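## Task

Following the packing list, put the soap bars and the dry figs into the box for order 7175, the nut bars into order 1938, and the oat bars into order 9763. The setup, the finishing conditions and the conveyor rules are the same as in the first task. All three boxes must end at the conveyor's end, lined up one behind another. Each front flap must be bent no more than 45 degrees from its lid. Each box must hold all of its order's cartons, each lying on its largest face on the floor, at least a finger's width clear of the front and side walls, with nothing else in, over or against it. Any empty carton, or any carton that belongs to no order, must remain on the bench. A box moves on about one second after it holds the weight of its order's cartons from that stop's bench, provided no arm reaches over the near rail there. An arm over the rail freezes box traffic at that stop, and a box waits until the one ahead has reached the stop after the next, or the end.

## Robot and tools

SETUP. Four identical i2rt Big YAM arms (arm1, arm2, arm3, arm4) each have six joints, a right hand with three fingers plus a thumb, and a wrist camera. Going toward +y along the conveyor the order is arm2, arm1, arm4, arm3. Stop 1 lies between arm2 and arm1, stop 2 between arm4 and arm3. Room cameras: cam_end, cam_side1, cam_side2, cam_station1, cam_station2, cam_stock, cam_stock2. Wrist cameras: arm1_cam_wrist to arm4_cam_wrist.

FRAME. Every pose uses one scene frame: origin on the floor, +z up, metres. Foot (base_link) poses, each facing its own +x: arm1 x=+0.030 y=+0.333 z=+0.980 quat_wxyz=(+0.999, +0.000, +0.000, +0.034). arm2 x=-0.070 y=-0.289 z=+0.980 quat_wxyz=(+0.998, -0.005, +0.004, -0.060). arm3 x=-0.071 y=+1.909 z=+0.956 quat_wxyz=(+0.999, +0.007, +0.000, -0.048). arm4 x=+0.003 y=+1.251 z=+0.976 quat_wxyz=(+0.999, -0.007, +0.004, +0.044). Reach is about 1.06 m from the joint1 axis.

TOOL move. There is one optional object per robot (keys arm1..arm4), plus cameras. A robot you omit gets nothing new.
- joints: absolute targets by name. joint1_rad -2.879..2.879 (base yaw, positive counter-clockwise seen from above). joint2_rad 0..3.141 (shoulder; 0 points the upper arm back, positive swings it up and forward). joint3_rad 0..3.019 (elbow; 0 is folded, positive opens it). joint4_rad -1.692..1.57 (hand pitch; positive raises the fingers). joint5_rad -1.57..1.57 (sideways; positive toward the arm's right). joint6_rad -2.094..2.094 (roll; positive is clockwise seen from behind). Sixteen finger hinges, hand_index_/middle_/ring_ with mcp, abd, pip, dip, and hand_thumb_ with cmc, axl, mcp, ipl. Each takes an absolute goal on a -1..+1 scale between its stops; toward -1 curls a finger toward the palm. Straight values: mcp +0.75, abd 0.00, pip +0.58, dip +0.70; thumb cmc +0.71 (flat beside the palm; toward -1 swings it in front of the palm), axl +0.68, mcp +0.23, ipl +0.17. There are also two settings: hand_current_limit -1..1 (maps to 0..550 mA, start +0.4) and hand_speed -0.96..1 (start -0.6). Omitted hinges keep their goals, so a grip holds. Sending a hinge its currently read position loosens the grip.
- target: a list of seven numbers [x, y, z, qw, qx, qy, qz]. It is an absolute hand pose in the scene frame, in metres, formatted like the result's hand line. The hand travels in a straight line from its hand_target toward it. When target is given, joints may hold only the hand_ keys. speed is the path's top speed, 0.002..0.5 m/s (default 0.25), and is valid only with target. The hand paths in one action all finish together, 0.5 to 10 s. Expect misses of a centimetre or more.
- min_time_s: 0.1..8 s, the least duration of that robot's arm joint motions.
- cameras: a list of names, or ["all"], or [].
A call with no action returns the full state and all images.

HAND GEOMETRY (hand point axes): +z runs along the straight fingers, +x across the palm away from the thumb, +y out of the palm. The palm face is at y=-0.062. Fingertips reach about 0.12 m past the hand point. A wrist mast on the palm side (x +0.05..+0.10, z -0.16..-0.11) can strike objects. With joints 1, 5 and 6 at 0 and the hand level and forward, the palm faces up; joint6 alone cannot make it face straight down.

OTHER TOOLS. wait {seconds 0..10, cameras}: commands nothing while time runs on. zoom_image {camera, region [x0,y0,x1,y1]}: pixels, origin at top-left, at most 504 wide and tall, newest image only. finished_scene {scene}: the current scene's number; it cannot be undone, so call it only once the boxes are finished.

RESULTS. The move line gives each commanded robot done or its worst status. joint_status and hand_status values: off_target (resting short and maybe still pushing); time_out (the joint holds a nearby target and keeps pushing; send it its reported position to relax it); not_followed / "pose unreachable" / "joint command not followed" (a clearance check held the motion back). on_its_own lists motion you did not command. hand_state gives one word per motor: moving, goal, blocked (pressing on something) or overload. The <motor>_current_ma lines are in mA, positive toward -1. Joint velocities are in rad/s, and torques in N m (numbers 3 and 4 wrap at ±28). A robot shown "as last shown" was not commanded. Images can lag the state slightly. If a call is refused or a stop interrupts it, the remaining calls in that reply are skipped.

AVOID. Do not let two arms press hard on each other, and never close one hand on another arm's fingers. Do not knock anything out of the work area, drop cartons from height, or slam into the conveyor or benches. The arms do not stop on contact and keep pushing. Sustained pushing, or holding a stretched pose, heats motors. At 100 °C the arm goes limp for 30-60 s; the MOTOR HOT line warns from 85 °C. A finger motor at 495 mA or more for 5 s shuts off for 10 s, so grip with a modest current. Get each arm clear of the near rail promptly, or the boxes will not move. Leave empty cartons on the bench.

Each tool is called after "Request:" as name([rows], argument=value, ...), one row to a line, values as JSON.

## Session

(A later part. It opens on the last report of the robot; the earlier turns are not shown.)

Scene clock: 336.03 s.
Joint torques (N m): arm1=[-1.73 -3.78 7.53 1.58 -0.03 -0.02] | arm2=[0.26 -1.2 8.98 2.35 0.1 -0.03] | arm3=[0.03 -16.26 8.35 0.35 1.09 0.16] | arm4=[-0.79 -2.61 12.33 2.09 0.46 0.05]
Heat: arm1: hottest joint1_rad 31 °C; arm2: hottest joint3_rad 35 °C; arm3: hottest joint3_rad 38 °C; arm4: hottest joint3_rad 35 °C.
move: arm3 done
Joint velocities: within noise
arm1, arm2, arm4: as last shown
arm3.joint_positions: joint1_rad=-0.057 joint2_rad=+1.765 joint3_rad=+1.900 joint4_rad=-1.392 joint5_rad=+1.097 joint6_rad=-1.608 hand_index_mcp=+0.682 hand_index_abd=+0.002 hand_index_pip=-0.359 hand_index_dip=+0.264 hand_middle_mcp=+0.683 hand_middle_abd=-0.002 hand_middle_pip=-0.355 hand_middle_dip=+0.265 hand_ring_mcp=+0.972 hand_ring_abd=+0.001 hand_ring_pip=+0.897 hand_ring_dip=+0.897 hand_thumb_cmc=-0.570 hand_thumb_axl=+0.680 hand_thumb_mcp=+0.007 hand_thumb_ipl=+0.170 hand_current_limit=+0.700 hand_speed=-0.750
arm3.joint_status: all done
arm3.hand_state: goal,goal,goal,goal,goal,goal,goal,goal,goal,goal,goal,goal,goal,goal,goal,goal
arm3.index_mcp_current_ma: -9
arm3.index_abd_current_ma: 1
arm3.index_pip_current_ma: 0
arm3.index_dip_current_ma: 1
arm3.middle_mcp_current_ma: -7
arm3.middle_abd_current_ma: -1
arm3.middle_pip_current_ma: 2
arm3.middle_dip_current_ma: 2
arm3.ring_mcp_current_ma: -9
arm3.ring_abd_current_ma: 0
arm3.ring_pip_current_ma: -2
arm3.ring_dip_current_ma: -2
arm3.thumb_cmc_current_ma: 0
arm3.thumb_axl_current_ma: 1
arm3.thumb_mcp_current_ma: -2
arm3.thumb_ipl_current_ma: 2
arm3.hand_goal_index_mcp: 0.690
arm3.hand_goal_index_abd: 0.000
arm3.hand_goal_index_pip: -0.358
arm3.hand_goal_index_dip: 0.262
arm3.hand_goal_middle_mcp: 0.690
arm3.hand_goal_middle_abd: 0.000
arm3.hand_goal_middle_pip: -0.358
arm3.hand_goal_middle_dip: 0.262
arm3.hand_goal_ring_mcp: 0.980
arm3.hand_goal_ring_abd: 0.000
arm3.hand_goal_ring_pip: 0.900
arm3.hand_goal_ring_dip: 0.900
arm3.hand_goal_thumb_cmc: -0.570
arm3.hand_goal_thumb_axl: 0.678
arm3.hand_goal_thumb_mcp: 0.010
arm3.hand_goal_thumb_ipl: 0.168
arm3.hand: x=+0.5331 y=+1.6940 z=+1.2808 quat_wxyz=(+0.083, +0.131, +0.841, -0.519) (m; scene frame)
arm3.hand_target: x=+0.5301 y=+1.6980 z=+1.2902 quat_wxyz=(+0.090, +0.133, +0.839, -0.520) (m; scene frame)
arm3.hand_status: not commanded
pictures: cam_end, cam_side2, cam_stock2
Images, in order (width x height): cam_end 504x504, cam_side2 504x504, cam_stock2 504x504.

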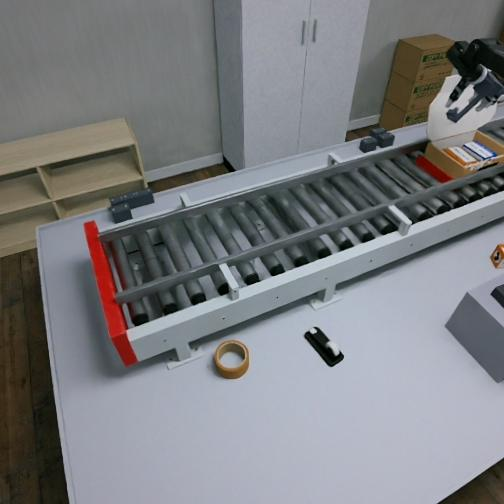

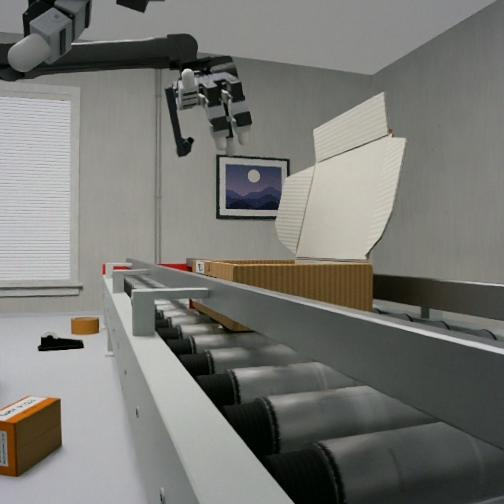

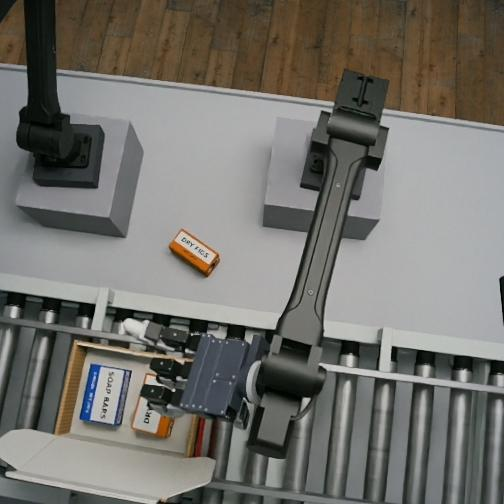

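Request:
move(arm3={"joints":{"joint1_rad":-0.25,"joint2_rad":1.42,"joint3_rad":1.52,"joint4_rad":-1.5,"joint5_rad":1.1,"joint6_rad":-1.4},"min_time_s":1.5}, cameras=[])

Request:
move(arm3={"joints":{"joint1_rad":-0.3,"joint2_rad":1.2,"joint3_rad":1.2,"joint4_rad":-1.6,"joint5_rad":0.3,"joint6_rad":-0.5},"min_time_s":2}, cameras=[])

Request:
move(arm3={"joints":{"joint1_rad":0.27,"joint2_rad":0.84,"joint3_rad":1.0,"joint4_rad":-1.43,"joint5_rad":0,"joint6_rad":0},"min_time_s":2}, arm1={"joints":{"joint1_rad":-0.7,"hand_index_mcp":0.8,"hand_index_pip":-0.358,"hand_index_dip":0.262,"hand_index_abd":0,"hand_middle_mcp":0.8,"hand_middle_pip":-0.358,"hand_middle_dip":0.262,"hand_middle_abd":0,"hand_thumb_cmc":-0.57,"hand_thumb_axl":0.678,"hand_thumb_mcp":0.08,"hand_thumb_ipl":0.168}}, cameras=["cam_stock2","cam_side2","cam_station1","cam_stock","arm1_cam_wrist"])

Request:
zoom_image(camera="cam_stock2", region=[40, 320, 240, 480])

Scene clock: 338.97 s.
Joint torques (N m): arm1=[-1.9 -3.84 7.51 1.54 -0.05 0] | arm2=[0.32 -1.08 9.05 2.45 0.09 -0.02] | arm3=[-1.44 -10.46 8.2 0.01 1.13 0.13] | arm4=[-0.91 -2.61 12.3 2.07 0.46 0.03]
Heat: arm1: hottest joint1_rad 31 °C; arm2: hottest joint3_rad 35 °C; arm3: hottest joint3_rad 38 °C; arm4: hottest joint3_rad 35 °C.
move: arm3 done
Joint velocities: within noise
arm1, arm2, arm4: as last shown
arm3.joint_positions: joint1_rad=-0.244 joint2_rad=+1.430 joint3_rad=+1.520 joint4_rad=-1.493 joint5_rad=+1.097 joint6_rad=-1.408 hand_index_mcp=+0.682 hand_index_abd=+0.002 hand_index_pip=-0.359 hand_index_dip=+0.264 hand_middle_mcp=+0.683 hand_middle_abd=-0.002 hand_middle_pip=-0.355 hand_middle_dip=+0.265 hand_ring_mcp=+0.972 hand_ring_abd=+0.001 hand_ring_pip=+0.897 hand_ring_dip=+0.897 hand_thumb_cmc=-0.570 hand_thumb_axl=+0.680 hand_thumb_mcp=+0.007 hand_thumb_ipl=+0.170 hand_current_limit=+0.700 hand_speed=-0.750
arm3.joint_status: all done
arm3.hand_state: goal,goal,goal,goal,goal,goal,goal,goal,goal,goal,goal,goal,goal,goal,goal,goal
arm3.index_mcp_current_ma: -9
arm3.index_abd_current_ma: 1
arm3.index_pip_current_ma: 0
arm3.index_dip_current_ma: 1
arm3.middle_mcp_current_ma: -7
arm3.middle_abd_current_ma: -1
arm3.middle_pip_current_ma: 2
arm3.middle_dip_current_ma: 2
arm3.ring_mcp_current_ma: -9
arm3.ring_abd_current_ma: 0
arm3.ring_pip_current_ma: -2
arm3.ring_dip_current_ma: -2
arm3.thumb_cmc_current_ma: 0
arm3.thumb_axl_current_ma: 1
arm3.thumb_mcp_current_ma: -2
arm3.thumb_ipl_current_ma: 2
arm3.hand_goal_index_mcp: 0.690
arm3.hand_goal_index_abd: 0.000
arm3.hand_goal_index_pip: -0.358
arm3.hand_goal_index_dip: 0.262
arm3.hand_goal_middle_mcp: 0.690
arm3.hand_goal_middle_abd: 0.000
arm3.hand_goal_middle_pip: -0.358
arm3.hand_goal_middle_dip: 0.262
arm3.hand_goal_ring_mcp: 0.980
arm3.hand_goal_ring_abd: 0.000
arm3.hand_goal_ring_pip: 0.900
arm3.hand_goal_ring_dip: 0.900
arm3.hand_goal_thumb_cmc: -0.570
arm3.hand_goal_thumb_axl: 0.678
arm3.hand_goal_thumb_mcp: 0.010
arm3.hand_goal_thumb_ipl: 0.168
arm3.hand: x=+0.3510 y=+1.6296 z=+1.2862 quat_wxyz=(+0.024, +0.254, +0.816, -0.518) (m; scene frame)
arm3.hand_target: x=+0.3461 y=+1.6275 z=+1.2907 quat_wxyz=(+0.025, +0.260, +0.814, -0.519) (m; scene frame)
arm3.hand_status: not commanded
pictures: none
No camera images: "cameras" was empty.

Scene clock: 341.73 s.
Joint torques (N m): arm1=[-1.73 -3.78 7.56 1.58 -0.04 0] | arm2=[0.32 -1.26 8.98 2.44 0.1 -0.03] | arm3=[-2.26 -7.06 7.84 -0.31 0.07 0.12] | arm4=[-0.62 -2.49 12.26 2.04 0.46 0.05]
Heat: arm1: hottest joint1_rad 31 °C; arm2: hottest joint3_rad 35 °C; arm3: hottest joint3_rad 38 °C; arm4: hottest joint3_rad 35 °C.
move: arm3 done
Joint velocities: within noise
arm1, arm2, arm4: as last shown
arm3.joint_positions: joint1_rad=-0.290 joint2_rad=+1.212 joint3_rad=+1.201 joint4_rad=-1.592 joint5_rad=+0.304 joint6_rad=-0.508 hand_index_mcp=+0.688 hand_index_abd=+0.002 hand_index_pip=-0.359 hand_index_dip=+0.264 hand_middle_mcp=+0.687 hand_middle_abd=-0.002 hand_middle_pip=-0.355 hand_middle_dip=+0.265 hand_ring_mcp=+0.972 hand_ring_abd=+0.001 hand_ring_pip=+0.897 hand_ring_dip=+0.897 hand_thumb_cmc=-0.571 hand_thumb_axl=+0.680 hand_thumb_mcp=+0.007 hand_thumb_ipl=+0.169 hand_current_limit=+0.700 hand_speed=-0.750
arm3.joint_status: all done
arm3.hand_state: goal,goal,goal,goal,goal,goal,goal,goal,goal,goal,goal,goal,goal,goal,goal,goal
arm3.index_mcp_current_ma: -2
arm3.index_abd_current_ma: 1
arm3.index_pip_current_ma: 0
arm3.index_dip_current_ma: 1
arm3.middle_mcp_current_ma: -2
arm3.middle_abd_current_ma: -1
arm3.middle_pip_current_ma: 2
arm3.middle_dip_current_ma: 2
arm3.ring_mcp_current_ma: -9
arm3.ring_abd_current_ma: 0
arm3.ring_pip_current_ma: -2
arm3.ring_dip_current_ma: -2
arm3.thumb_cmc_current_ma: 0
arm3.thumb_axl_current_ma: 1
arm3.thumb_mcp_current_ma: -2
arm3.thumb_ipl_current_ma: 1
arm3.hand_goal_index_mcp: 0.690
arm3.hand_goal_index_abd: 0.000
arm3.hand_goal_index_pip: -0.358
arm3.hand_goal_index_dip: 0.262
arm3.hand_goal_middle_mcp: 0.690
arm3.hand_goal_middle_abd: 0.000
arm3.hand_goal_middle_pip: -0.358
arm3.hand_goal_middle_dip: 0.262
arm3.hand_goal_ring_mcp: 0.980
arm3.hand_goal_ring_abd: 0.000
arm3.hand_goal_ring_pip: 0.900
arm3.hand_goal_ring_dip: 0.900
arm3.hand_goal_thumb_cmc: -0.570
arm3.hand_goal_thumb_axl: 0.678
arm3.hand_goal_thumb_mcp: 0.010
arm3.hand_goal_thumb_ipl: 0.168
arm3.hand: x=+0.2980 y=+1.7208 z=+1.2094 quat_wxyz=(+0.031, +0.653, +0.743, -0.143) (m; scene frame)
arm3.hand_target: x=+0.2930 y=+1.7184 z=+1.2129 quat_wxyz=(+0.031, +0.660, +0.737, -0.141) (m; scene frame)
arm3.hand_status: not commanded
pictures: none
No camera images: "cameras" was empty.

Scene clock: 344.43 s.
Joint torques (N m): arm1=[-1.79 -3.84 7.5 1.59 -0.03 -0.01] | arm2=[0.62 -1.38 9.1 2.32 0.07 -0.03] | arm3=[-0.62 -1.9 8.34 1.51 -0.29 0.14] | arm4=[-0.73 -2.61 12.27 2.04 0.46 0.04]
Heat: arm1: hottest joint1_rad 31 °C; arm2: hottest joint3_rad 35 °C; arm3: hottest joint3_rad 37 °C; arm4: hottest joint3_rad 35 °C.
move: arm1 done; arm3 done
Joint velocities: within noise
arm1.joint_positions: joint1_rad=-0.690 joint2_rad=+0.853 joint3_rad=+1.060 joint4_rad=-1.465 joint5_rad=+0.003 joint6_rad=-0.010 hand_index_mcp=+0.801 hand_index_abd=-0.003 hand_index_pip=-0.351 hand_index_dip=+0.260 hand_middle_mcp=+0.801 hand_middle_abd=+0.003 hand_middle_pip=-0.349 hand_middle_dip=+0.260 hand_ring_mcp=+0.975 hand_ring_abd=+0.002 hand_ring_pip=+0.895 hand_ring_dip=+0.897 hand_thumb_cmc=-0.571 hand_thumb_axl=+0.680 hand_thumb_mcp=+0.078 hand_thumb_ipl=+0.169 hand_current_limit=+0.700 hand_speed=-0.750
arm1.joint_status: all done
arm1.hand_state: goal,goal,goal,goal,goal,goal,goal,goal,goal,goal,goal,goal,goal,goal,goal,goal
arm1.index_mcp_current_ma: 0
arm1.index_abd_current_ma: -1
arm1.index_pip_current_ma: 3
arm1.index_dip_current_ma: -1
arm1.middle_mcp_current_ma: 0
arm1.middle_abd_current_ma: 1
arm1.middle_pip_current_ma: 4
arm1.middle_dip_current_ma: -1
arm1.ring_mcp_current_ma: -2
arm1.ring_abd_current_ma: 0
arm1.ring_pip_current_ma: -2
arm1.ring_dip_current_ma: -1
arm1.thumb_cmc_current_ma: 0
arm1.thumb_axl_current_ma: 0
arm1.thumb_mcp_current_ma: -1
arm1.thumb_ipl_current_ma: 0
arm1.hand_goal_index_mcp: 0.800
arm1.hand_goal_index_abd: 0.000
arm1.hand_goal_index_pip: -0.358
arm1.hand_goal_index_dip: 0.262
arm1.hand_goal_middle_mcp: 0.800
arm1.hand_goal_middle_abd: 0.000
arm1.hand_goal_middle_pip: -0.358
arm1.hand_goal_middle_dip: 0.262
arm1.hand_goal_ring_mcp: 0.980
arm1.hand_goal_ring_abd: 0.000
arm1.hand_goal_ring_pip: 0.900
arm1.hand_goal_ring_dip: 0.900
arm1.hand_goal_thumb_cmc: -0.570
arm1.hand_goal_thumb_axl: 0.678
arm1.hand_goal_thumb_mcp: 0.080
arm1.hand_goal_thumb_ipl: 0.168
arm1.hand: x=+0.3052 y=+0.1072 z=+1.3097 quat_wxyz=(+0.139, +0.877, +0.455, +0.070) (m; scene frame)
arm1.hand_target: x=+0.3037 y=+0.1036 z=+1.3074 quat_wxyz=(+0.142, +0.880, +0.447, +0.072) (m; scene frame)
arm1.hand_status: not commanded
arm2, arm4: as last shown
arm3.joint_positions: joint1_rad=+0.261 joint2_rad=+0.846 joint3_rad=+1.000 joint4_rad=-1.445 joint5_rad=+0.003 joint6_rad=-0.007 hand_index_mcp=+0.691 hand_index_abd=+0.002 hand_index_pip=-0.358 hand_index_dip=+0.264 hand_middle_mcp=+0.692 hand_middle_abd=-0.002 hand_middle_pip=-0.355 hand_middle_dip=+0.265 hand_ring_mcp=+0.974 hand_ring_abd=+0.001 hand_ring_pip=+0.897 hand_ring_dip=+0.897 hand_thumb_cmc=-0.571 hand_thumb_axl=+0.680 hand_thumb_mcp=+0.007 hand_thumb_ipl=+0.169 hand_current_limit=+0.700 hand_speed=-0.750
arm3.joint_status: all done
arm3.hand_state: goal,goal,goal,goal,goal,goal,goal,goal,goal,goal,goal,goal,goal,goal,goal,goal
arm3.index_mcp_current_ma: 1
arm3.index_abd_current_ma: 1
arm3.index_pip_current_ma: 0
arm3.index_dip_current_ma: 1
arm3.middle_mcp_current_ma: 1
arm3.middle_abd_current_ma: -1
arm3.middle_pip_current_ma: 2
arm3.middle_dip_current_ma: 2
arm3.ring_mcp_current_ma: -6
arm3.ring_abd_current_ma: 0
arm3.ring_pip_current_ma: -2
arm3.ring_dip_current_ma: -2
arm3.thumb_cmc_current_ma: 0
arm3.thumb_axl_current_ma: 1
arm3.thumb_mcp_current_ma: -2
arm3.thumb_ipl_current_ma: 1
arm3.hand_goal_index_mcp: 0.690
arm3.hand_goal_index_abd: 0.000
arm3.hand_goal_index_pip: -0.358
arm3.hand_goal_index_dip: 0.262
arm3.hand_goal_middle_mcp: 0.690
arm3.hand_goal_middle_abd: 0.000
arm3.hand_goal_middle_pip: -0.358
arm3.hand_goal_middle_dip: 0.262
arm3.hand_goal_ring_mcp: 0.980
arm3.hand_goal_ring_abd: 0.000
arm3.hand_goal_ring_pip: 0.900
arm3.hand_goal_ring_dip: 0.900
arm3.hand_goal_thumb_cmc: -0.570
arm3.hand_goal_thumb_axl: 0.678
arm3.hand_goal_thumb_mcp: 0.010
arm3.hand_goal_thumb_ipl: 0.168
arm3.hand: x=+0.2771 y=+1.9394 z=+1.2597 quat_wxyz=(+0.087, +0.638, +0.757, +0.111) (m; scene frame)
arm3.hand_target: x=+0.2785 y=+1.9427 z=+1.2636 quat_wxyz=(+0.092, +0.636, +0.756, +0.120) (m; scene frame)
arm3.hand_status: not commanded
pictures: arm1_cam_wrist, cam_side2, cam_station1, cam_stock, cam_stock2
Images, in order (width x height): arm1_cam_wrist 504x504, cam_side2 504x504, cam_station1 504x504, cam_stock 504x504, cam_stock2 504x504.

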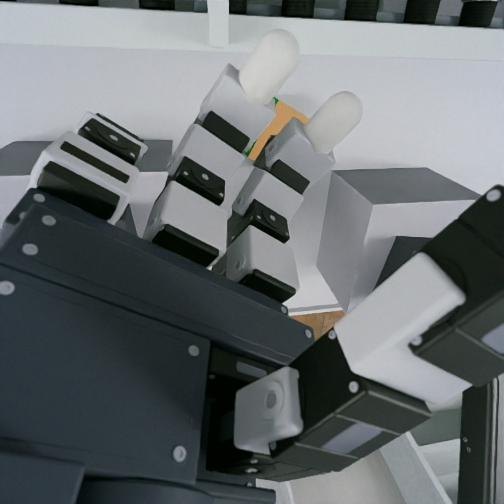

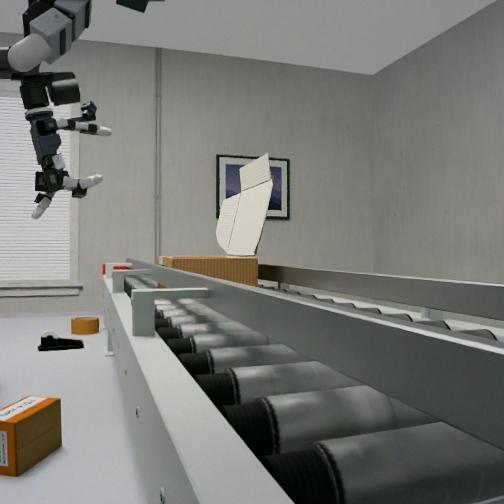

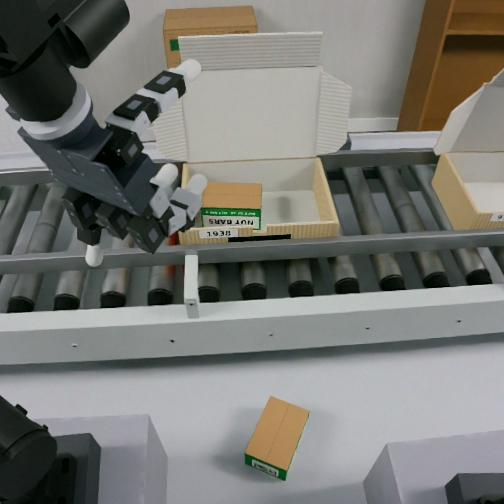

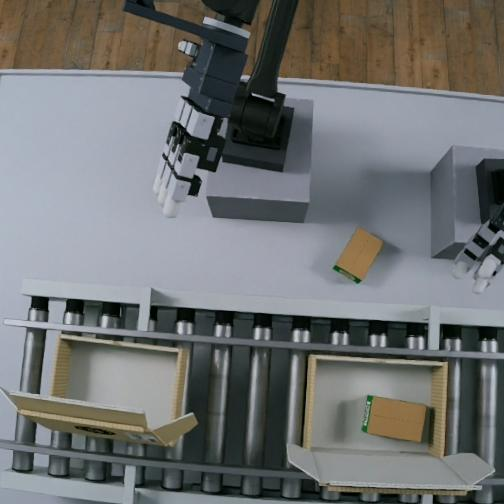

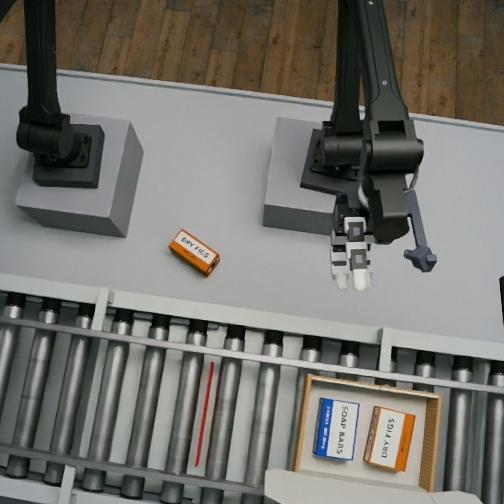

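Scaled by 2.520 from the camera's 504x504 image, which has a finer 720x720 frame.

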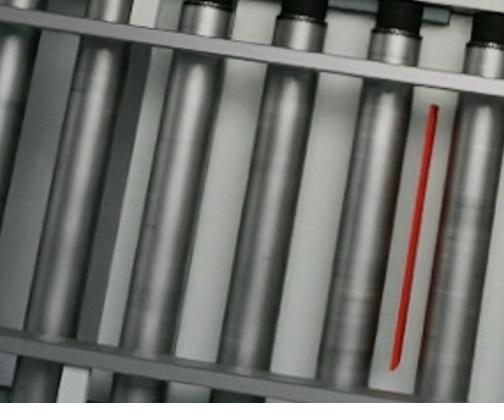

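Request:
zoom_image(camera="cam_stock2", region=[290, 360, 450, 504])

Request:
zoom_image(camera="cam_stock", region=[280, 200, 480, 500])

Scaled by 3.150 from the camera's 504x504 image, which has a finer 720x720 frame.

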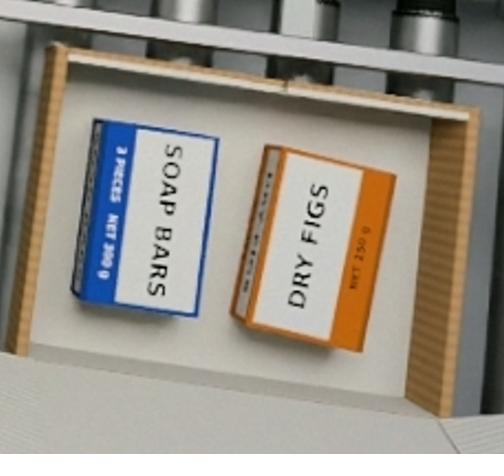

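Scaled by 1.680 from the camera's 504x504 image, which has a finer 720x720 frame.

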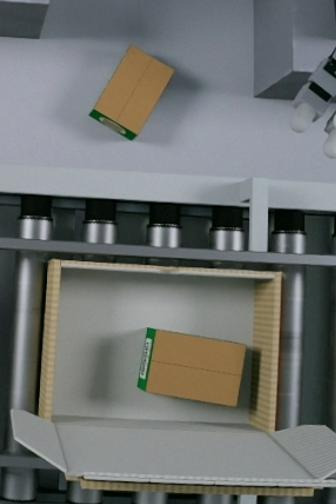

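Request:
move(arm1={"joints":{"joint1_rad":-1.25,"joint2_rad":1.75,"joint3_rad":1.0,"joint4_rad":-1.6,"joint5_rad":-0.58,"joint6_rad":0.31,"hand_ring_mcp":0.98,"hand_ring_pip":-0.358,"hand_ring_dip":0.0,"hand_index_mcp":0.78,"hand_middle_mcp":0.78},"min_time_s":3}, cameras=["cam_station1","cam_side2"])

Scene clock: 349.43 s.
Joint torques (N m): arm1=[-1.49 -12.98 4.46 -2.14 -0.54 -0.04] | arm2=[0.44 -1.08 8.96 2.44 0.08 -0.04] | arm3=[-0.73 -1.96 8.55 1.69 -0.29 0.05] | arm4=[-0.67 -2.61 12.31 2.02 0.46 0.04]
Heat: arm1: hottest joint1_rad 31 °C; arm2: hottest joint3_rad 35 °C; arm3: hottest joint3_rad 37 °C; arm4: hottest joint3_rad 35 °C.
move: arm1 done
Joint velocities: within noise
arm1.joint_positions: joint1_rad=-1.243 joint2_rad=+1.735 joint3_rad=+1.006 joint4_rad=-1.585 joint5_rad=-0.578 joint6_rad=+0.299 hand_index_mcp=+0.776 hand_index_abd=-0.002 hand_index_pip=-0.355 hand_index_dip=+0.260 hand_middle_mcp=+0.776 hand_middle_abd=+0.003 hand_middle_pip=-0.354 hand_middle_dip=+0.260 hand_ring_mcp=+0.976 hand_ring_abd=+0.002 hand_ring_pip=-0.356 hand_ring_dip=+0.003 hand_thumb_cmc=-0.570 hand_thumb_axl=+0.680 hand_thumb_mcp=+0.078 hand_thumb_ipl=+0.169 hand_current_limit=+0.700 hand_speed=-0.750
arm1.joint_status: all done
arm1.hand_state: goal,goal,goal,goal,goal,goal,goal,goal,goal,goal,goal,goal,goal,goal,goal,goal
arm1.index_mcp_current_ma: -1
arm1.index_abd_current_ma: 0
arm1.index_pip_current_ma: 1
arm1.index_dip_current_ma: -1
arm1.middle_mcp_current_ma: -1
arm1.middle_abd_current_ma: 1
arm1.middle_pip_current_ma: 1
arm1.middle_dip_current_ma: -1
arm1.ring_mcp_current_ma: -2
arm1.ring_abd_current_ma: 0
arm1.ring_pip_current_ma: 1
arm1.ring_dip_current_ma: 1
arm1.thumb_cmc_current_ma: 0
arm1.thumb_axl_current_ma: 0
arm1.thumb_mcp_current_ma: -1
arm1.thumb_ipl_current_ma: 0
arm1.hand_goal_index_mcp: 0.780
arm1.hand_goal_index_abd: 0.000
arm1.hand_goal_index_pip: -0.358
arm1.hand_goal_index_dip: 0.262
arm1.hand_goal_middle_mcp: 0.780
arm1.hand_goal_middle_abd: 0.000
arm1.hand_goal_middle_pip: -0.358
arm1.hand_goal_middle_dip: 0.262
arm1.hand_goal_ring_mcp: 0.980
arm1.hand_goal_ring_abd: 0.000
arm1.hand_goal_ring_pip: -0.358
arm1.hand_goal_ring_dip: 0.000
arm1.hand_goal_thumb_cmc: -0.570
arm1.hand_goal_thumb_axl: 0.678
arm1.hand_goal_thumb_mcp: 0.080
arm1.hand_goal_thumb_ipl: 0.168
arm1.hand: x=+0.2063 y=+0.0542 z=+0.9880 quat_wxyz=(-0.418, +0.897, -0.060, +0.131) (m; scene frame)
arm1.hand_target: x=+0.2008 y=+0.0612 z=+0.9843 quat_wxyz=(-0.433, +0.890, -0.073, +0.124) (m; scene frame)
arm1.hand_status: not commanded
arm2, arm3: as last shown
arm4.joint_positions: joint1_rad=-0.183 joint2_rad=+0.834 joint3_rad=+1.122 joint4_rad=-1.528 joint5_rad=+0.351 joint6_rad=-0.209 hand_index_mcp=+0.780 hand_index_abd=-0.002 hand_index_pip=-0.355 hand_index_dip=+0.265 hand_middle_mcp=+0.780 hand_middle_abd=-0.001 hand_middle_pip=-0.355 hand_middle_dip=+0.266 hand_ring_mcp=+0.973 hand_ring_abd=+0.000 hand_ring_pip=+0.896 hand_ring_dip=+0.897 hand_thumb_cmc=-0.571 hand_thumb_axl=+0.679 hand_thumb_mcp=+0.086 hand_thumb_ipl=+0.169 hand_current_limit=+0.700 hand_speed=-0.750
arm4.joint_status: not commanded
arm4.hand_state: goal,goal,goal,goal,goal,goal,goal,goal,goal,goal,goal,goal,goal,goal,goal,goal
arm4.index_mcp_current_ma: 0
arm4.index_abd_current_ma: -4
arm4.index_pip_current_ma: 9
arm4.index_dip_current_ma: 10
arm4.middle_mcp_current_ma: 0
arm4.middle_abd_current_ma: -3
arm4.middle_pip_current_ma: 8
arm4.middle_dip_current_ma: 12
arm4.ring_mcp_current_ma: -25
arm4.ring_abd_current_ma: 1
arm4.ring_pip_current_ma: -12
arm4.ring_dip_current_ma: -8
arm4.thumb_cmc_current_ma: -3
arm4.thumb_axl_current_ma: 5
arm4.thumb_mcp_current_ma: -19
arm4.thumb_ipl_current_ma: 4
arm4.hand_goal_index_mcp: 0.780
arm4.hand_goal_index_abd: 0.000
arm4.hand_goal_index_pip: -0.358
arm4.hand_goal_index_dip: 0.262
arm4.hand_goal_middle_mcp: 0.780
arm4.hand_goal_middle_abd: 0.000
arm4.hand_goal_middle_pip: -0.358
arm4.hand_goal_middle_dip: 0.262
arm4.hand_goal_ring_mcp: 0.980
arm4.hand_goal_ring_abd: 0.000
arm4.hand_goal_ring_pip: 0.900
arm4.hand_goal_ring_dip: 0.900
arm4.hand_goal_thumb_cmc: -0.570
arm4.hand_goal_thumb_axl: 0.678
arm4.hand_goal_thumb_mcp: 0.090
arm4.hand_goal_thumb_ipl: 0.168
arm4.hand: x=+0.3417 y=+1.1598 z=+1.3455 quat_wxyz=(+0.235, +0.666, +0.706, -0.051) (m; scene frame)
arm4.hand_target: x=+0.3433 y=+1.1570 z=+1.3695 quat_wxyz=(+0.258, +0.666, +0.699, -0.037) (m; scene frame)
arm4.hand_status: not commanded
pictures: cam_side2, cam_station1
Images, in order (width x height): cam_side2 504x504, cam_station1 504x504.

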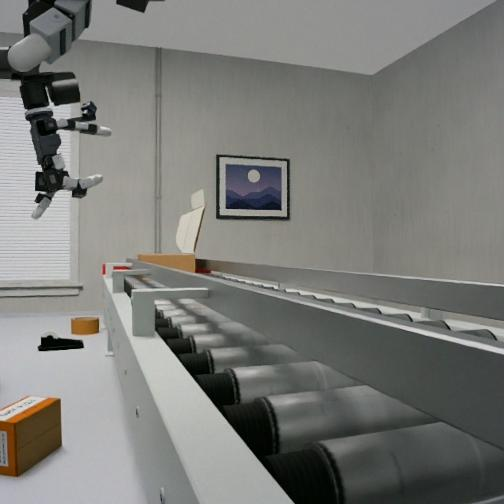

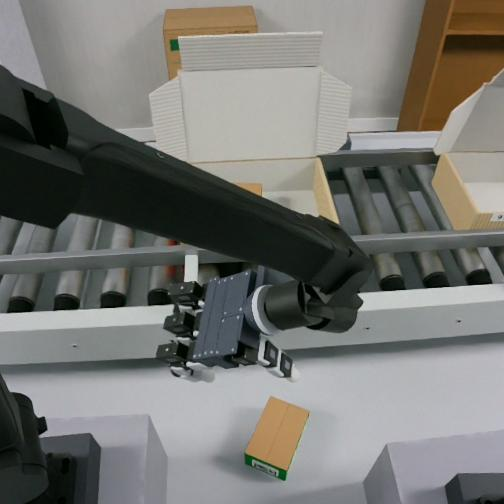

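Request:
move(arm1={"target":[0.185,0.005,0.92,-0.5246,0.8234,-0.1825,0.1163],"speed":0.12}, cameras=["cam_station1","cam_stock","arm1_cam_wrist"])

Scene clock: 351.87 s.
Joint torques (N m): arm1=[-1.49 -16.56 5.61 -2.63 -0.46 -0.01] | arm2=[0.5 -1.26 9.03 2.41 0.07 -0.02] | arm3=[-0.15 -1.85 8.5 1.43 -0.24 0.08] | arm4=[-0.79 -2.78 12.31 2.07 0.45 0.03]
Heat: arm1: hottest joint1_rad 31 °C; arm2: hottest joint3_rad 35 °C; arm3: hottest joint3_rad 37 °C; arm4: hottest joint3_rad 35 °C.
move: arm1 off_target
Joint velocities: within noise
arm1.joint_positions: joint1_rad=-1.358 joint2_rad=+2.082 joint3_rad=+1.223 joint4_rad=-1.689 joint5_rad=-0.630 joint6_rad=+0.352 hand_index_mcp=+0.775 hand_index_abd=-0.002 hand_index_pip=-0.356 hand_index_dip=+0.260 hand_middle_mcp=+0.775 hand_middle_abd=+0.003 hand_middle_pip=-0.355 hand_middle_dip=+0.260 hand_ring_mcp=+0.975 hand_ring_abd=+0.002 hand_ring_pip=-0.356 hand_ring_dip=+0.003 hand_thumb_cmc=-0.570 hand_thumb_axl=+0.680 hand_thumb_mcp=+0.078 hand_thumb_ipl=+0.169 hand_current_limit=+0.700 hand_speed=-0.750
arm1.joint_status: not commanded
arm1.hand_state: goal,goal,goal,goal,goal,goal,goal,goal,goal,goal,goal,goal,goal,goal,goal,goal
arm1.index_mcp_current_ma: -2
arm1.index_abd_current_ma: 0
arm1.index_pip_current_ma: 1
arm1.index_dip_current_ma: -1
arm1.middle_mcp_current_ma: -2
arm1.middle_abd_current_ma: 1
arm1.middle_pip_current_ma: 1
arm1.middle_dip_current_ma: -1
arm1.ring_mcp_current_ma: -2
arm1.ring_abd_current_ma: 0
arm1.ring_pip_current_ma: 0
arm1.ring_dip_current_ma: 1
arm1.thumb_cmc_current_ma: 0
arm1.thumb_axl_current_ma: 0
arm1.thumb_mcp_current_ma: -1
arm1.thumb_ipl_current_ma: 0
arm1.hand_goal_index_mcp: 0.780
arm1.hand_goal_index_abd: 0.000
arm1.hand_goal_index_pip: -0.358
arm1.hand_goal_index_dip: 0.262
arm1.hand_goal_middle_mcp: 0.780
arm1.hand_goal_middle_abd: 0.000
arm1.hand_goal_middle_pip: -0.358
arm1.hand_goal_middle_dip: 0.262
arm1.hand_goal_ring_mcp: 0.980
arm1.hand_goal_ring_abd: 0.000
arm1.hand_goal_ring_pip: -0.358
arm1.hand_goal_ring_dip: 0.000
arm1.hand_goal_thumb_cmc: -0.570
arm1.hand_goal_thumb_axl: 0.678
arm1.hand_goal_thumb_mcp: 0.080
arm1.hand_goal_thumb_ipl: 0.168
arm1.hand: x=+0.1866 y=+0.0097 z=+0.9223 quat_wxyz=(-0.510, +0.834, -0.176, +0.121) (m; scene frame)
arm1.hand_target: x=+0.1850 y=+0.0053 z=+0.9198 quat_wxyz=(-0.516, +0.828, -0.185, +0.118) (m; scene frame)
arm1.hand_status: off_target (0.005 m and 2.3 deg from the pose sent, 0.087 m and 20.5 deg at the start; a joint's target at an end of its range on 25 of 60 steps)
arm2, arm3, arm4: as last shown
pictures: arm1_cam_wrist, cam_station1, cam_stock
Images, in order (width x height): arm1_cam_wrist 504x504, cam_station1 504x504, cam_stock 504x504.

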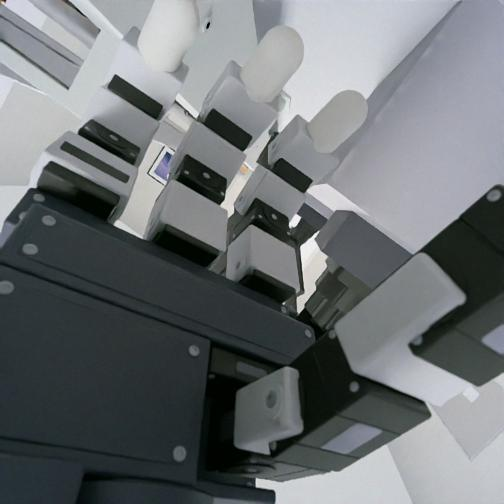

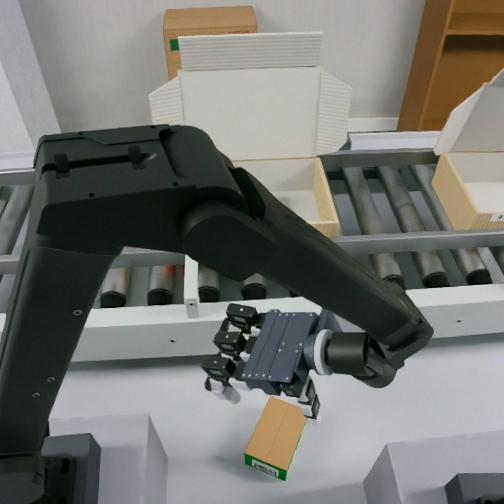

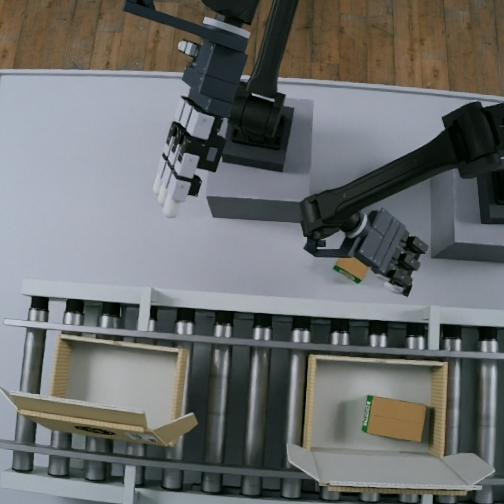

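Request:
move(arm1={"target":[0.185,0.001,0.86,-0.5246,0.8234,-0.1825,0.1163],"speed":0.1}, cameras=["cam_station1","cam_stock","cam_side1"])

Request:
zoom_image(camera="cam_station1", region=[180, 290, 420, 490])

Request:
zoom_image(camera="cam_stock", region=[290, 190, 450, 310])

Scene clock: 353.57 s.
Joint torques (N m): arm1=[-1.79 -17.61 4.74 -1.58 -0.24 -0.16] | arm2=[0.32 -1.32 8.99 2.41 0.07 -0.04] | arm3=[0.03 -1.85 8.54 1.61 -0.24 0.08] | arm4=[-0.79 -2.55 12.31 2.06 0.46 0.03]
Heat: arm1: hottest joint1_rad 31 °C; arm2: hottest joint3_rad 35 °C; arm3: hottest joint3_rad 37 °C; arm4: hottest joint3_rad 35 °C.
move: arm1 off_target
Joint velocities: within noise
arm1.joint_positions: joint1_rad=-1.361 joint2_rad=+2.227 joint3_rad=+1.267 joint4_rad=-1.641 joint5_rad=-0.630 joint6_rad=+0.353 hand_index_mcp=+0.775 hand_index_abd=-0.002 hand_index_pip=-0.356 hand_index_dip=+0.260 hand_middle_mcp=+0.775 hand_middle_abd=+0.003 hand_middle_pip=-0.355 hand_middle_dip=+0.260 hand_ring_mcp=+0.975 hand_ring_abd=+0.002 hand_ring_pip=-0.356 hand_ring_dip=+0.003 hand_thumb_cmc=-0.570 hand_thumb_axl=+0.680 hand_thumb_mcp=+0.078 hand_thumb_ipl=+0.169 hand_current_limit=+0.700 hand_speed=-0.750
arm1.joint_status: not commanded
arm1.hand_state: goal,goal,goal,goal,goal,goal,goal,goal,goal,goal,goal,goal,goal,goal,goal,goal
arm1.index_mcp_current_ma: -2
arm1.index_abd_current_ma: 0
arm1.index_pip_current_ma: 1
arm1.index_dip_current_ma: -1
arm1.middle_mcp_current_ma: -2
arm1.middle_abd_current_ma: 1
arm1.middle_pip_current_ma: 1
arm1.middle_dip_current_ma: -1
arm1.ring_mcp_current_ma: -2
arm1.ring_abd_current_ma: 0
arm1.ring_pip_current_ma: 0
arm1.ring_dip_current_ma: 1
arm1.thumb_cmc_current_ma: 0
arm1.thumb_axl_current_ma: 0
arm1.thumb_mcp_current_ma: -1
arm1.thumb_ipl_current_ma: 0
arm1.hand_goal_index_mcp: 0.780
arm1.hand_goal_index_abd: 0.000
arm1.hand_goal_index_pip: -0.358
arm1.hand_goal_index_dip: 0.262
arm1.hand_goal_middle_mcp: 0.780
arm1.hand_goal_middle_abd: 0.000
arm1.hand_goal_middle_pip: -0.358
arm1.hand_goal_middle_dip: 0.262
arm1.hand_goal_ring_mcp: 0.980
arm1.hand_goal_ring_abd: 0.000
arm1.hand_goal_ring_pip: -0.358
arm1.hand_goal_ring_dip: 0.000
arm1.hand_goal_thumb_cmc: -0.570
arm1.hand_goal_thumb_axl: 0.678
arm1.hand_goal_thumb_mcp: 0.080
arm1.hand_goal_thumb_ipl: 0.168
arm1.hand: x=+0.1858 y=+0.0095 z=+0.8690 quat_wxyz=(-0.529, +0.821, -0.183, +0.111) (m; scene frame)
arm1.hand_target: x=+0.1850 y=+0.0013 z=+0.8602 quat_wxyz=(-0.525, +0.823, -0.182, +0.116) (m; scene frame)
arm1.hand_status: off_target (0.012 m and 0.9 deg from the pose sent, 0.063 m and 2.3 deg at the start)
arm2.joint_positions: joint1_rad=-0.124 joint2_rad=+0.644 joint3_rad=+1.406 joint4_rad=-1.239 joint5_rad=+0.070 joint6_rad=+1.094 hand_index_mcp=+0.755 hand_index_abd=+0.000 hand_index_pip=+0.577 hand_index_dip=+0.696 hand_middle_mcp=+0.755 hand_middle_abd=+0.000 hand_middle_pip=+0.577 hand_middle_dip=+0.696 hand_ring_mcp=+0.755 hand_ring_abd=+0.000 hand_ring_pip=+0.577 hand_ring_dip=+0.696 hand_thumb_cmc=+0.715 hand_thumb_axl=+0.677 hand_thumb_mcp=+0.226 hand_thumb_ipl=+0.168 hand_current_limit=+0.400 hand_speed=-0.600
arm2.joint_status: not commanded
arm2.hand_state: goal,goal,overload,goal,goal,goal,goal,goal,goal,goal,goal,goal,goal,goal,goal,goal
arm2.index_mcp_current_ma: 0
arm2.index_abd_current_ma: 0
arm2.index_pip_current_ma: 0
arm2.index_dip_current_ma: 0
arm2.middle_mcp_current_ma: 0
arm2.middle_abd_current_ma: 0
arm2.middle_pip_current_ma: 0
arm2.middle_dip_current_ma: 0
arm2.ring_mcp_current_ma: 0
arm2.ring_abd_current_ma: 0
arm2.ring_pip_current_ma: 0
arm2.ring_dip_current_ma: 0
arm2.thumb_cmc_current_ma: 0
arm2.thumb_axl_current_ma: 0
arm2.thumb_mcp_current_ma: 0
arm2.thumb_ipl_current_ma: 0
arm2.hand_goal_index_mcp: 0.754
arm2.hand_goal_index_abd: 0.000
arm2.hand_goal_index_pip: 0.576
arm2.hand_goal_index_dip: 0.696
arm2.hand_goal_middle_mcp: 0.754
arm2.hand_goal_middle_abd: 0.000
arm2.hand_goal_middle_pip: 0.576
arm2.hand_goal_middle_dip: 0.696
arm2.hand_goal_ring_mcp: 0.754
arm2.hand_goal_ring_abd: 0.000
arm2.hand_goal_ring_pip: 0.576
arm2.hand_goal_ring_dip: 0.696
arm2.hand_goal_thumb_cmc: 0.714
arm2.hand_goal_thumb_axl: 0.678
arm2.hand_goal_thumb_mcp: 0.226
arm2.hand_goal_thumb_ipl: 0.168
arm2.hand: x=+0.1623 y=-0.4413 z=+1.5615 quat_wxyz=(+0.215, +0.851, +0.084, +0.472) (m; scene frame)
arm2.hand_target: x=+0.1589 y=-0.4403 z=+1.5764 quat_wxyz=(+0.220, +0.842, +0.083, +0.486) (m; scene frame)
arm2.hand_status: not commanded
arm3, arm4: as last shown
pictures: cam_side1, cam_station1, cam_stock
Images, in order (width x height): cam_side1 504x504, cam_station1 504x504, cam_stock 504x504.

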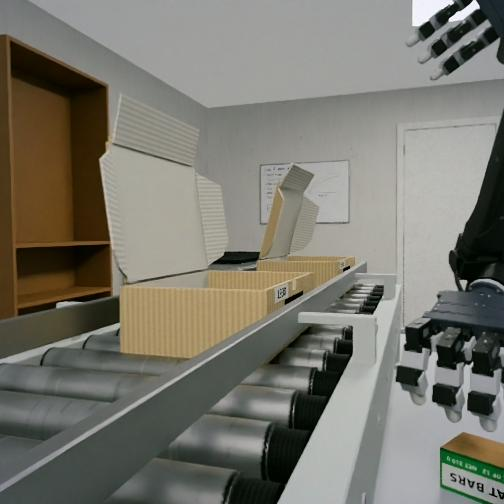

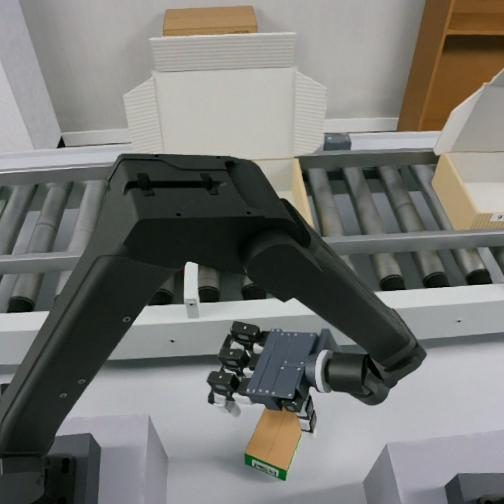

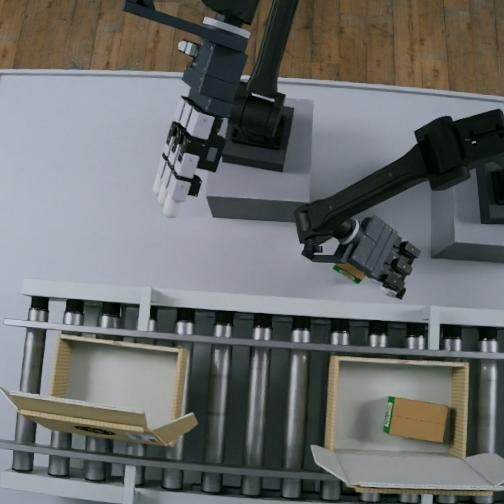

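Scaled by 2.100 from the camera's 504x504 image, which has a finer 720x720 frame.

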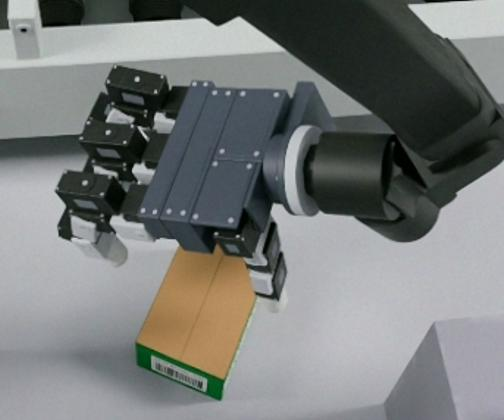

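Scaled by 3.150 from the camera's 504x504 image, which has a finer 720x720 frame.

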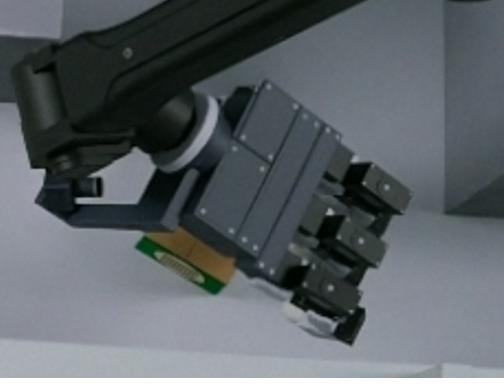

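Request:
move(arm1={"target":[0.184,-0.004,0.80,-0.5246,0.8234,-0.1825,0.1163],"speed":0.1}, cameras=["cam_station1","cam_stock"])

Request:
zoom_image(camera="cam_station1", region=[180, 290, 420, 490])

Scene clock: 355.47 s.
Joint torques (N m): arm1=[-1.79 -18.26 4.07 -1.5 -0.21 -0.19] | arm2=[0.5 -1.2 8.99 2.36 0.07 -0.03] | arm3=[-0.56 -2.32 8.36 1.59 -0.28 0.09] | arm4=[-0.73 -2.67 12.29 2.09 0.46 0.03]
Heat: arm1: hottest joint1_rad 30 °C; arm2: hottest joint3_rad 35 °C; arm3: hottest joint3_rad 37 °C; arm4: hottest joint3_rad 35 °C.
move: arm1 off_target
Joint velocities: within noise
arm1.joint_positions: joint1_rad=-1.365 joint2_rad=+2.365 joint3_rad=+1.324 joint4_rad=-1.558 joint5_rad=-0.627 joint6_rad=+0.353 hand_index_mcp=+0.775 hand_index_abd=-0.002 hand_index_pip=-0.356 hand_index_dip=+0.260 hand_middle_mcp=+0.775 hand_middle_abd=+0.003 hand_middle_pip=-0.355 hand_middle_dip=+0.260 hand_ring_mcp=+0.975 hand_ring_abd=+0.002 hand_ring_pip=-0.356 hand_ring_dip=+0.003 hand_thumb_cmc=-0.570 hand_thumb_axl=+0.680 hand_thumb_mcp=+0.078 hand_thumb_ipl=+0.169 hand_current_limit=+0.700 hand_speed=-0.750
arm1.joint_status: not commanded
arm1.hand_state: goal,goal,goal,goal,goal,goal,goal,goal,goal,goal,goal,goal,goal,goal,goal,goal
arm1.index_mcp_current_ma: -2
arm1.index_abd_current_ma: 0
arm1.index_pip_current_ma: 1
arm1.index_dip_current_ma: -1
arm1.middle_mcp_current_ma: -2
arm1.middle_abd_current_ma: 1
arm1.middle_pip_current_ma: 1
arm1.middle_dip_current_ma: -1
arm1.ring_mcp_current_ma: -2
arm1.ring_abd_current_ma: 0
arm1.ring_pip_current_ma: 0
arm1.ring_dip_current_ma: 1
arm1.thumb_cmc_current_ma: 0
arm1.thumb_axl_current_ma: 0
arm1.thumb_mcp_current_ma: -1
arm1.thumb_ipl_current_ma: 0
arm1.hand_goal_index_mcp: 0.780
arm1.hand_goal_index_abd: 0.000
arm1.hand_goal_index_pip: -0.358
arm1.hand_goal_index_dip: 0.262
arm1.hand_goal_middle_mcp: 0.780
arm1.hand_goal_middle_abd: 0.000
arm1.hand_goal_middle_pip: -0.358
arm1.hand_goal_middle_dip: 0.262
arm1.hand_goal_ring_mcp: 0.980
arm1.hand_goal_ring_abd: 0.000
arm1.hand_goal_ring_pip: -0.358
arm1.hand_goal_ring_dip: 0.000
arm1.hand_goal_thumb_cmc: -0.570
arm1.hand_goal_thumb_axl: 0.678
arm1.hand_goal_thumb_mcp: 0.080
arm1.hand_goal_thumb_ipl: 0.168
arm1.hand: x=+0.1857 y=+0.0022 z=+0.8102 quat_wxyz=(-0.528, +0.821, -0.184, +0.111) (m; scene frame)
arm1.hand_target: x=+0.1840 y=-0.0037 z=+0.8002 quat_wxyz=(-0.525, +0.823, -0.182, +0.116) (m; scene frame)
arm1.hand_status: off_target (0.012 m and 0.8 deg from the pose sent, 0.070 m and 0.9 deg at the start)
arm2, arm3, arm4: as last shown
pictures: cam_station1, cam_stock
Images, in order (width x height): cam_station1 504x504, cam_stock 504x504.

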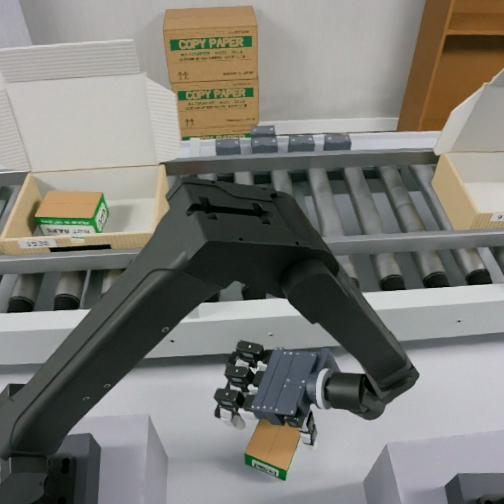

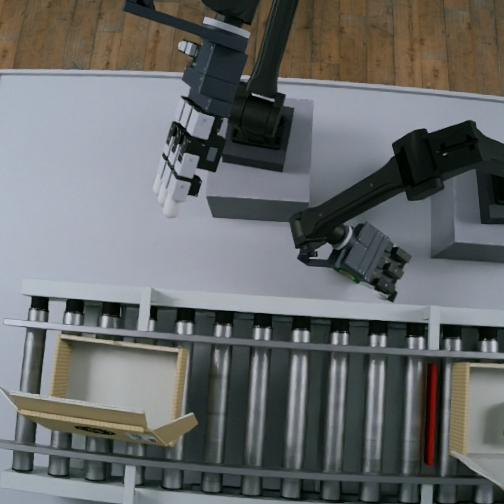

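Scaled by 2.100 from the camera's 504x504 image, which has a finer 720x720 frame.

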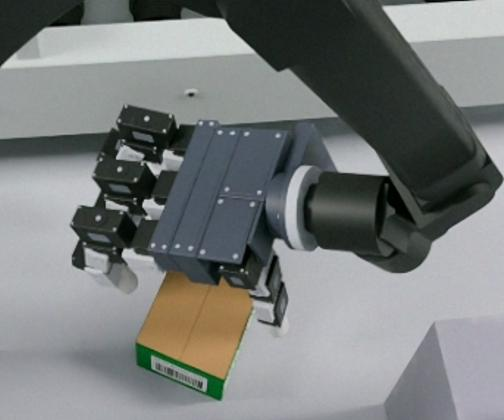

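Request:
move(arm1={"target":[0.184,-0.006,0.768,-0.5246,0.8234,-0.1825,0.1163],"speed":0.08}, cameras=["cam_station1"])

Request:
zoom_image(camera="cam_station1", region=[180, 290, 420, 490])

Scene clock: 356.87 s.
Joint torques (N m): arm1=[-1.85 -18.67 3.75 -1.57 -0.19 -0.19] | arm2=[0.73 -1.26 9.03 2.35 0.07 -0.02] | arm3=[-0.32 -1.85 8.51 1.68 -0.31 0.05] | arm4=[-0.56 -2.61 12.29 2.11 0.46 0.03]
Heat: arm1: hottest joint1_rad 30 °C; arm2: hottest joint3_rad 35 °C; arm3: hottest joint3_rad 37 °C; arm4: hottest joint3_rad 35 °C.
move: arm1 off_target
Joint velocities: within noise
arm1.joint_positions: joint1_rad=-1.366 joint2_rad=+2.441 joint3_rad=+1.362 joint4_rad=-1.520 joint5_rad=-0.626 joint6_rad=+0.352 hand_index_mcp=+0.775 hand_index_abd=-0.002 hand_index_pip=-0.356 hand_index_dip=+0.260 hand_middle_mcp=+0.775 hand_middle_abd=+0.003 hand_middle_pip=-0.355 hand_middle_dip=+0.260 hand_ring_mcp=+0.975 hand_ring_abd=+0.002 hand_ring_pip=-0.356 hand_ring_dip=+0.003 hand_thumb_cmc=-0.570 hand_thumb_axl=+0.680 hand_thumb_mcp=+0.078 hand_thumb_ipl=+0.169 hand_current_limit=+0.700 hand_speed=-0.750
arm1.joint_status: not commanded
arm1.hand_state: goal,goal,goal,goal,goal,goal,goal,goal,goal,goal,goal,goal,goal,goal,goal,goal
arm1.index_mcp_current_ma: -2
arm1.index_abd_current_ma: 0
arm1.index_pip_current_ma: 1
arm1.index_dip_current_ma: -1
arm1.middle_mcp_current_ma: -2
arm1.middle_abd_current_ma: 1
arm1.middle_pip_current_ma: 1
arm1.middle_dip_current_ma: -1
arm1.ring_mcp_current_ma: -2
arm1.ring_abd_current_ma: 0
arm1.ring_pip_current_ma: 0
arm1.ring_dip_current_ma: 1
arm1.thumb_cmc_current_ma: 0
arm1.thumb_axl_current_ma: 0
arm1.thumb_mcp_current_ma: -1
arm1.thumb_ipl_current_ma: 0
arm1.hand_goal_index_mcp: 0.780
arm1.hand_goal_index_abd: 0.000
arm1.hand_goal_index_pip: -0.358
arm1.hand_goal_index_dip: 0.262
arm1.hand_goal_middle_mcp: 0.780
arm1.hand_goal_middle_abd: 0.000
arm1.hand_goal_middle_pip: -0.358
arm1.hand_goal_middle_dip: 0.262
arm1.hand_goal_ring_mcp: 0.980
arm1.hand_goal_ring_abd: 0.000
arm1.hand_goal_ring_pip: -0.358
arm1.hand_goal_ring_dip: 0.000
arm1.hand_goal_thumb_cmc: -0.570
arm1.hand_goal_thumb_axl: 0.678
arm1.hand_goal_thumb_mcp: 0.080
arm1.hand_goal_thumb_ipl: 0.168
arm1.hand: x=+0.1861 y=-0.0012 z=+0.7784 quat_wxyz=(-0.528, +0.822, -0.184, +0.111) (m; scene frame)
arm1.hand_target: x=+0.1839 y=-0.0059 z=+0.7683 quat_wxyz=(-0.524, +0.823, -0.183, +0.116) (m; scene frame)
arm1.hand_status: off_target (0.012 m and 0.7 deg from the pose sent, 0.043 m and 0.8 deg at the start)
arm2, arm3, arm4: as last shown
pictures: cam_station1
Images, in order (width x height): cam_station1 504x504.

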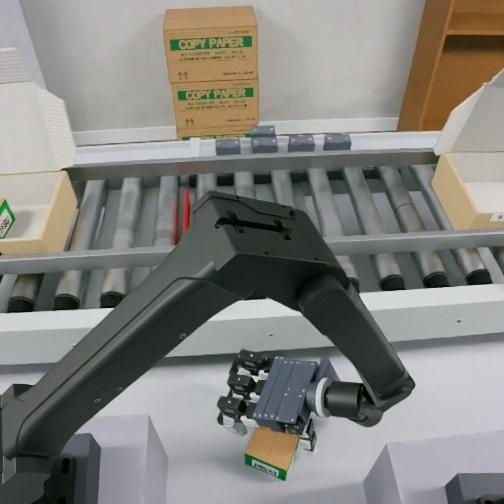

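Scaled by 2.100 from the camera's 504x504 image, which has a finer 720x720 frame.

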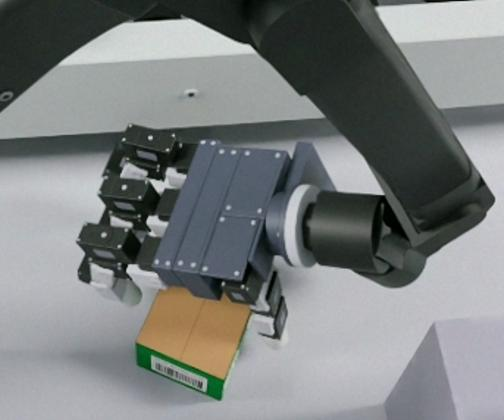

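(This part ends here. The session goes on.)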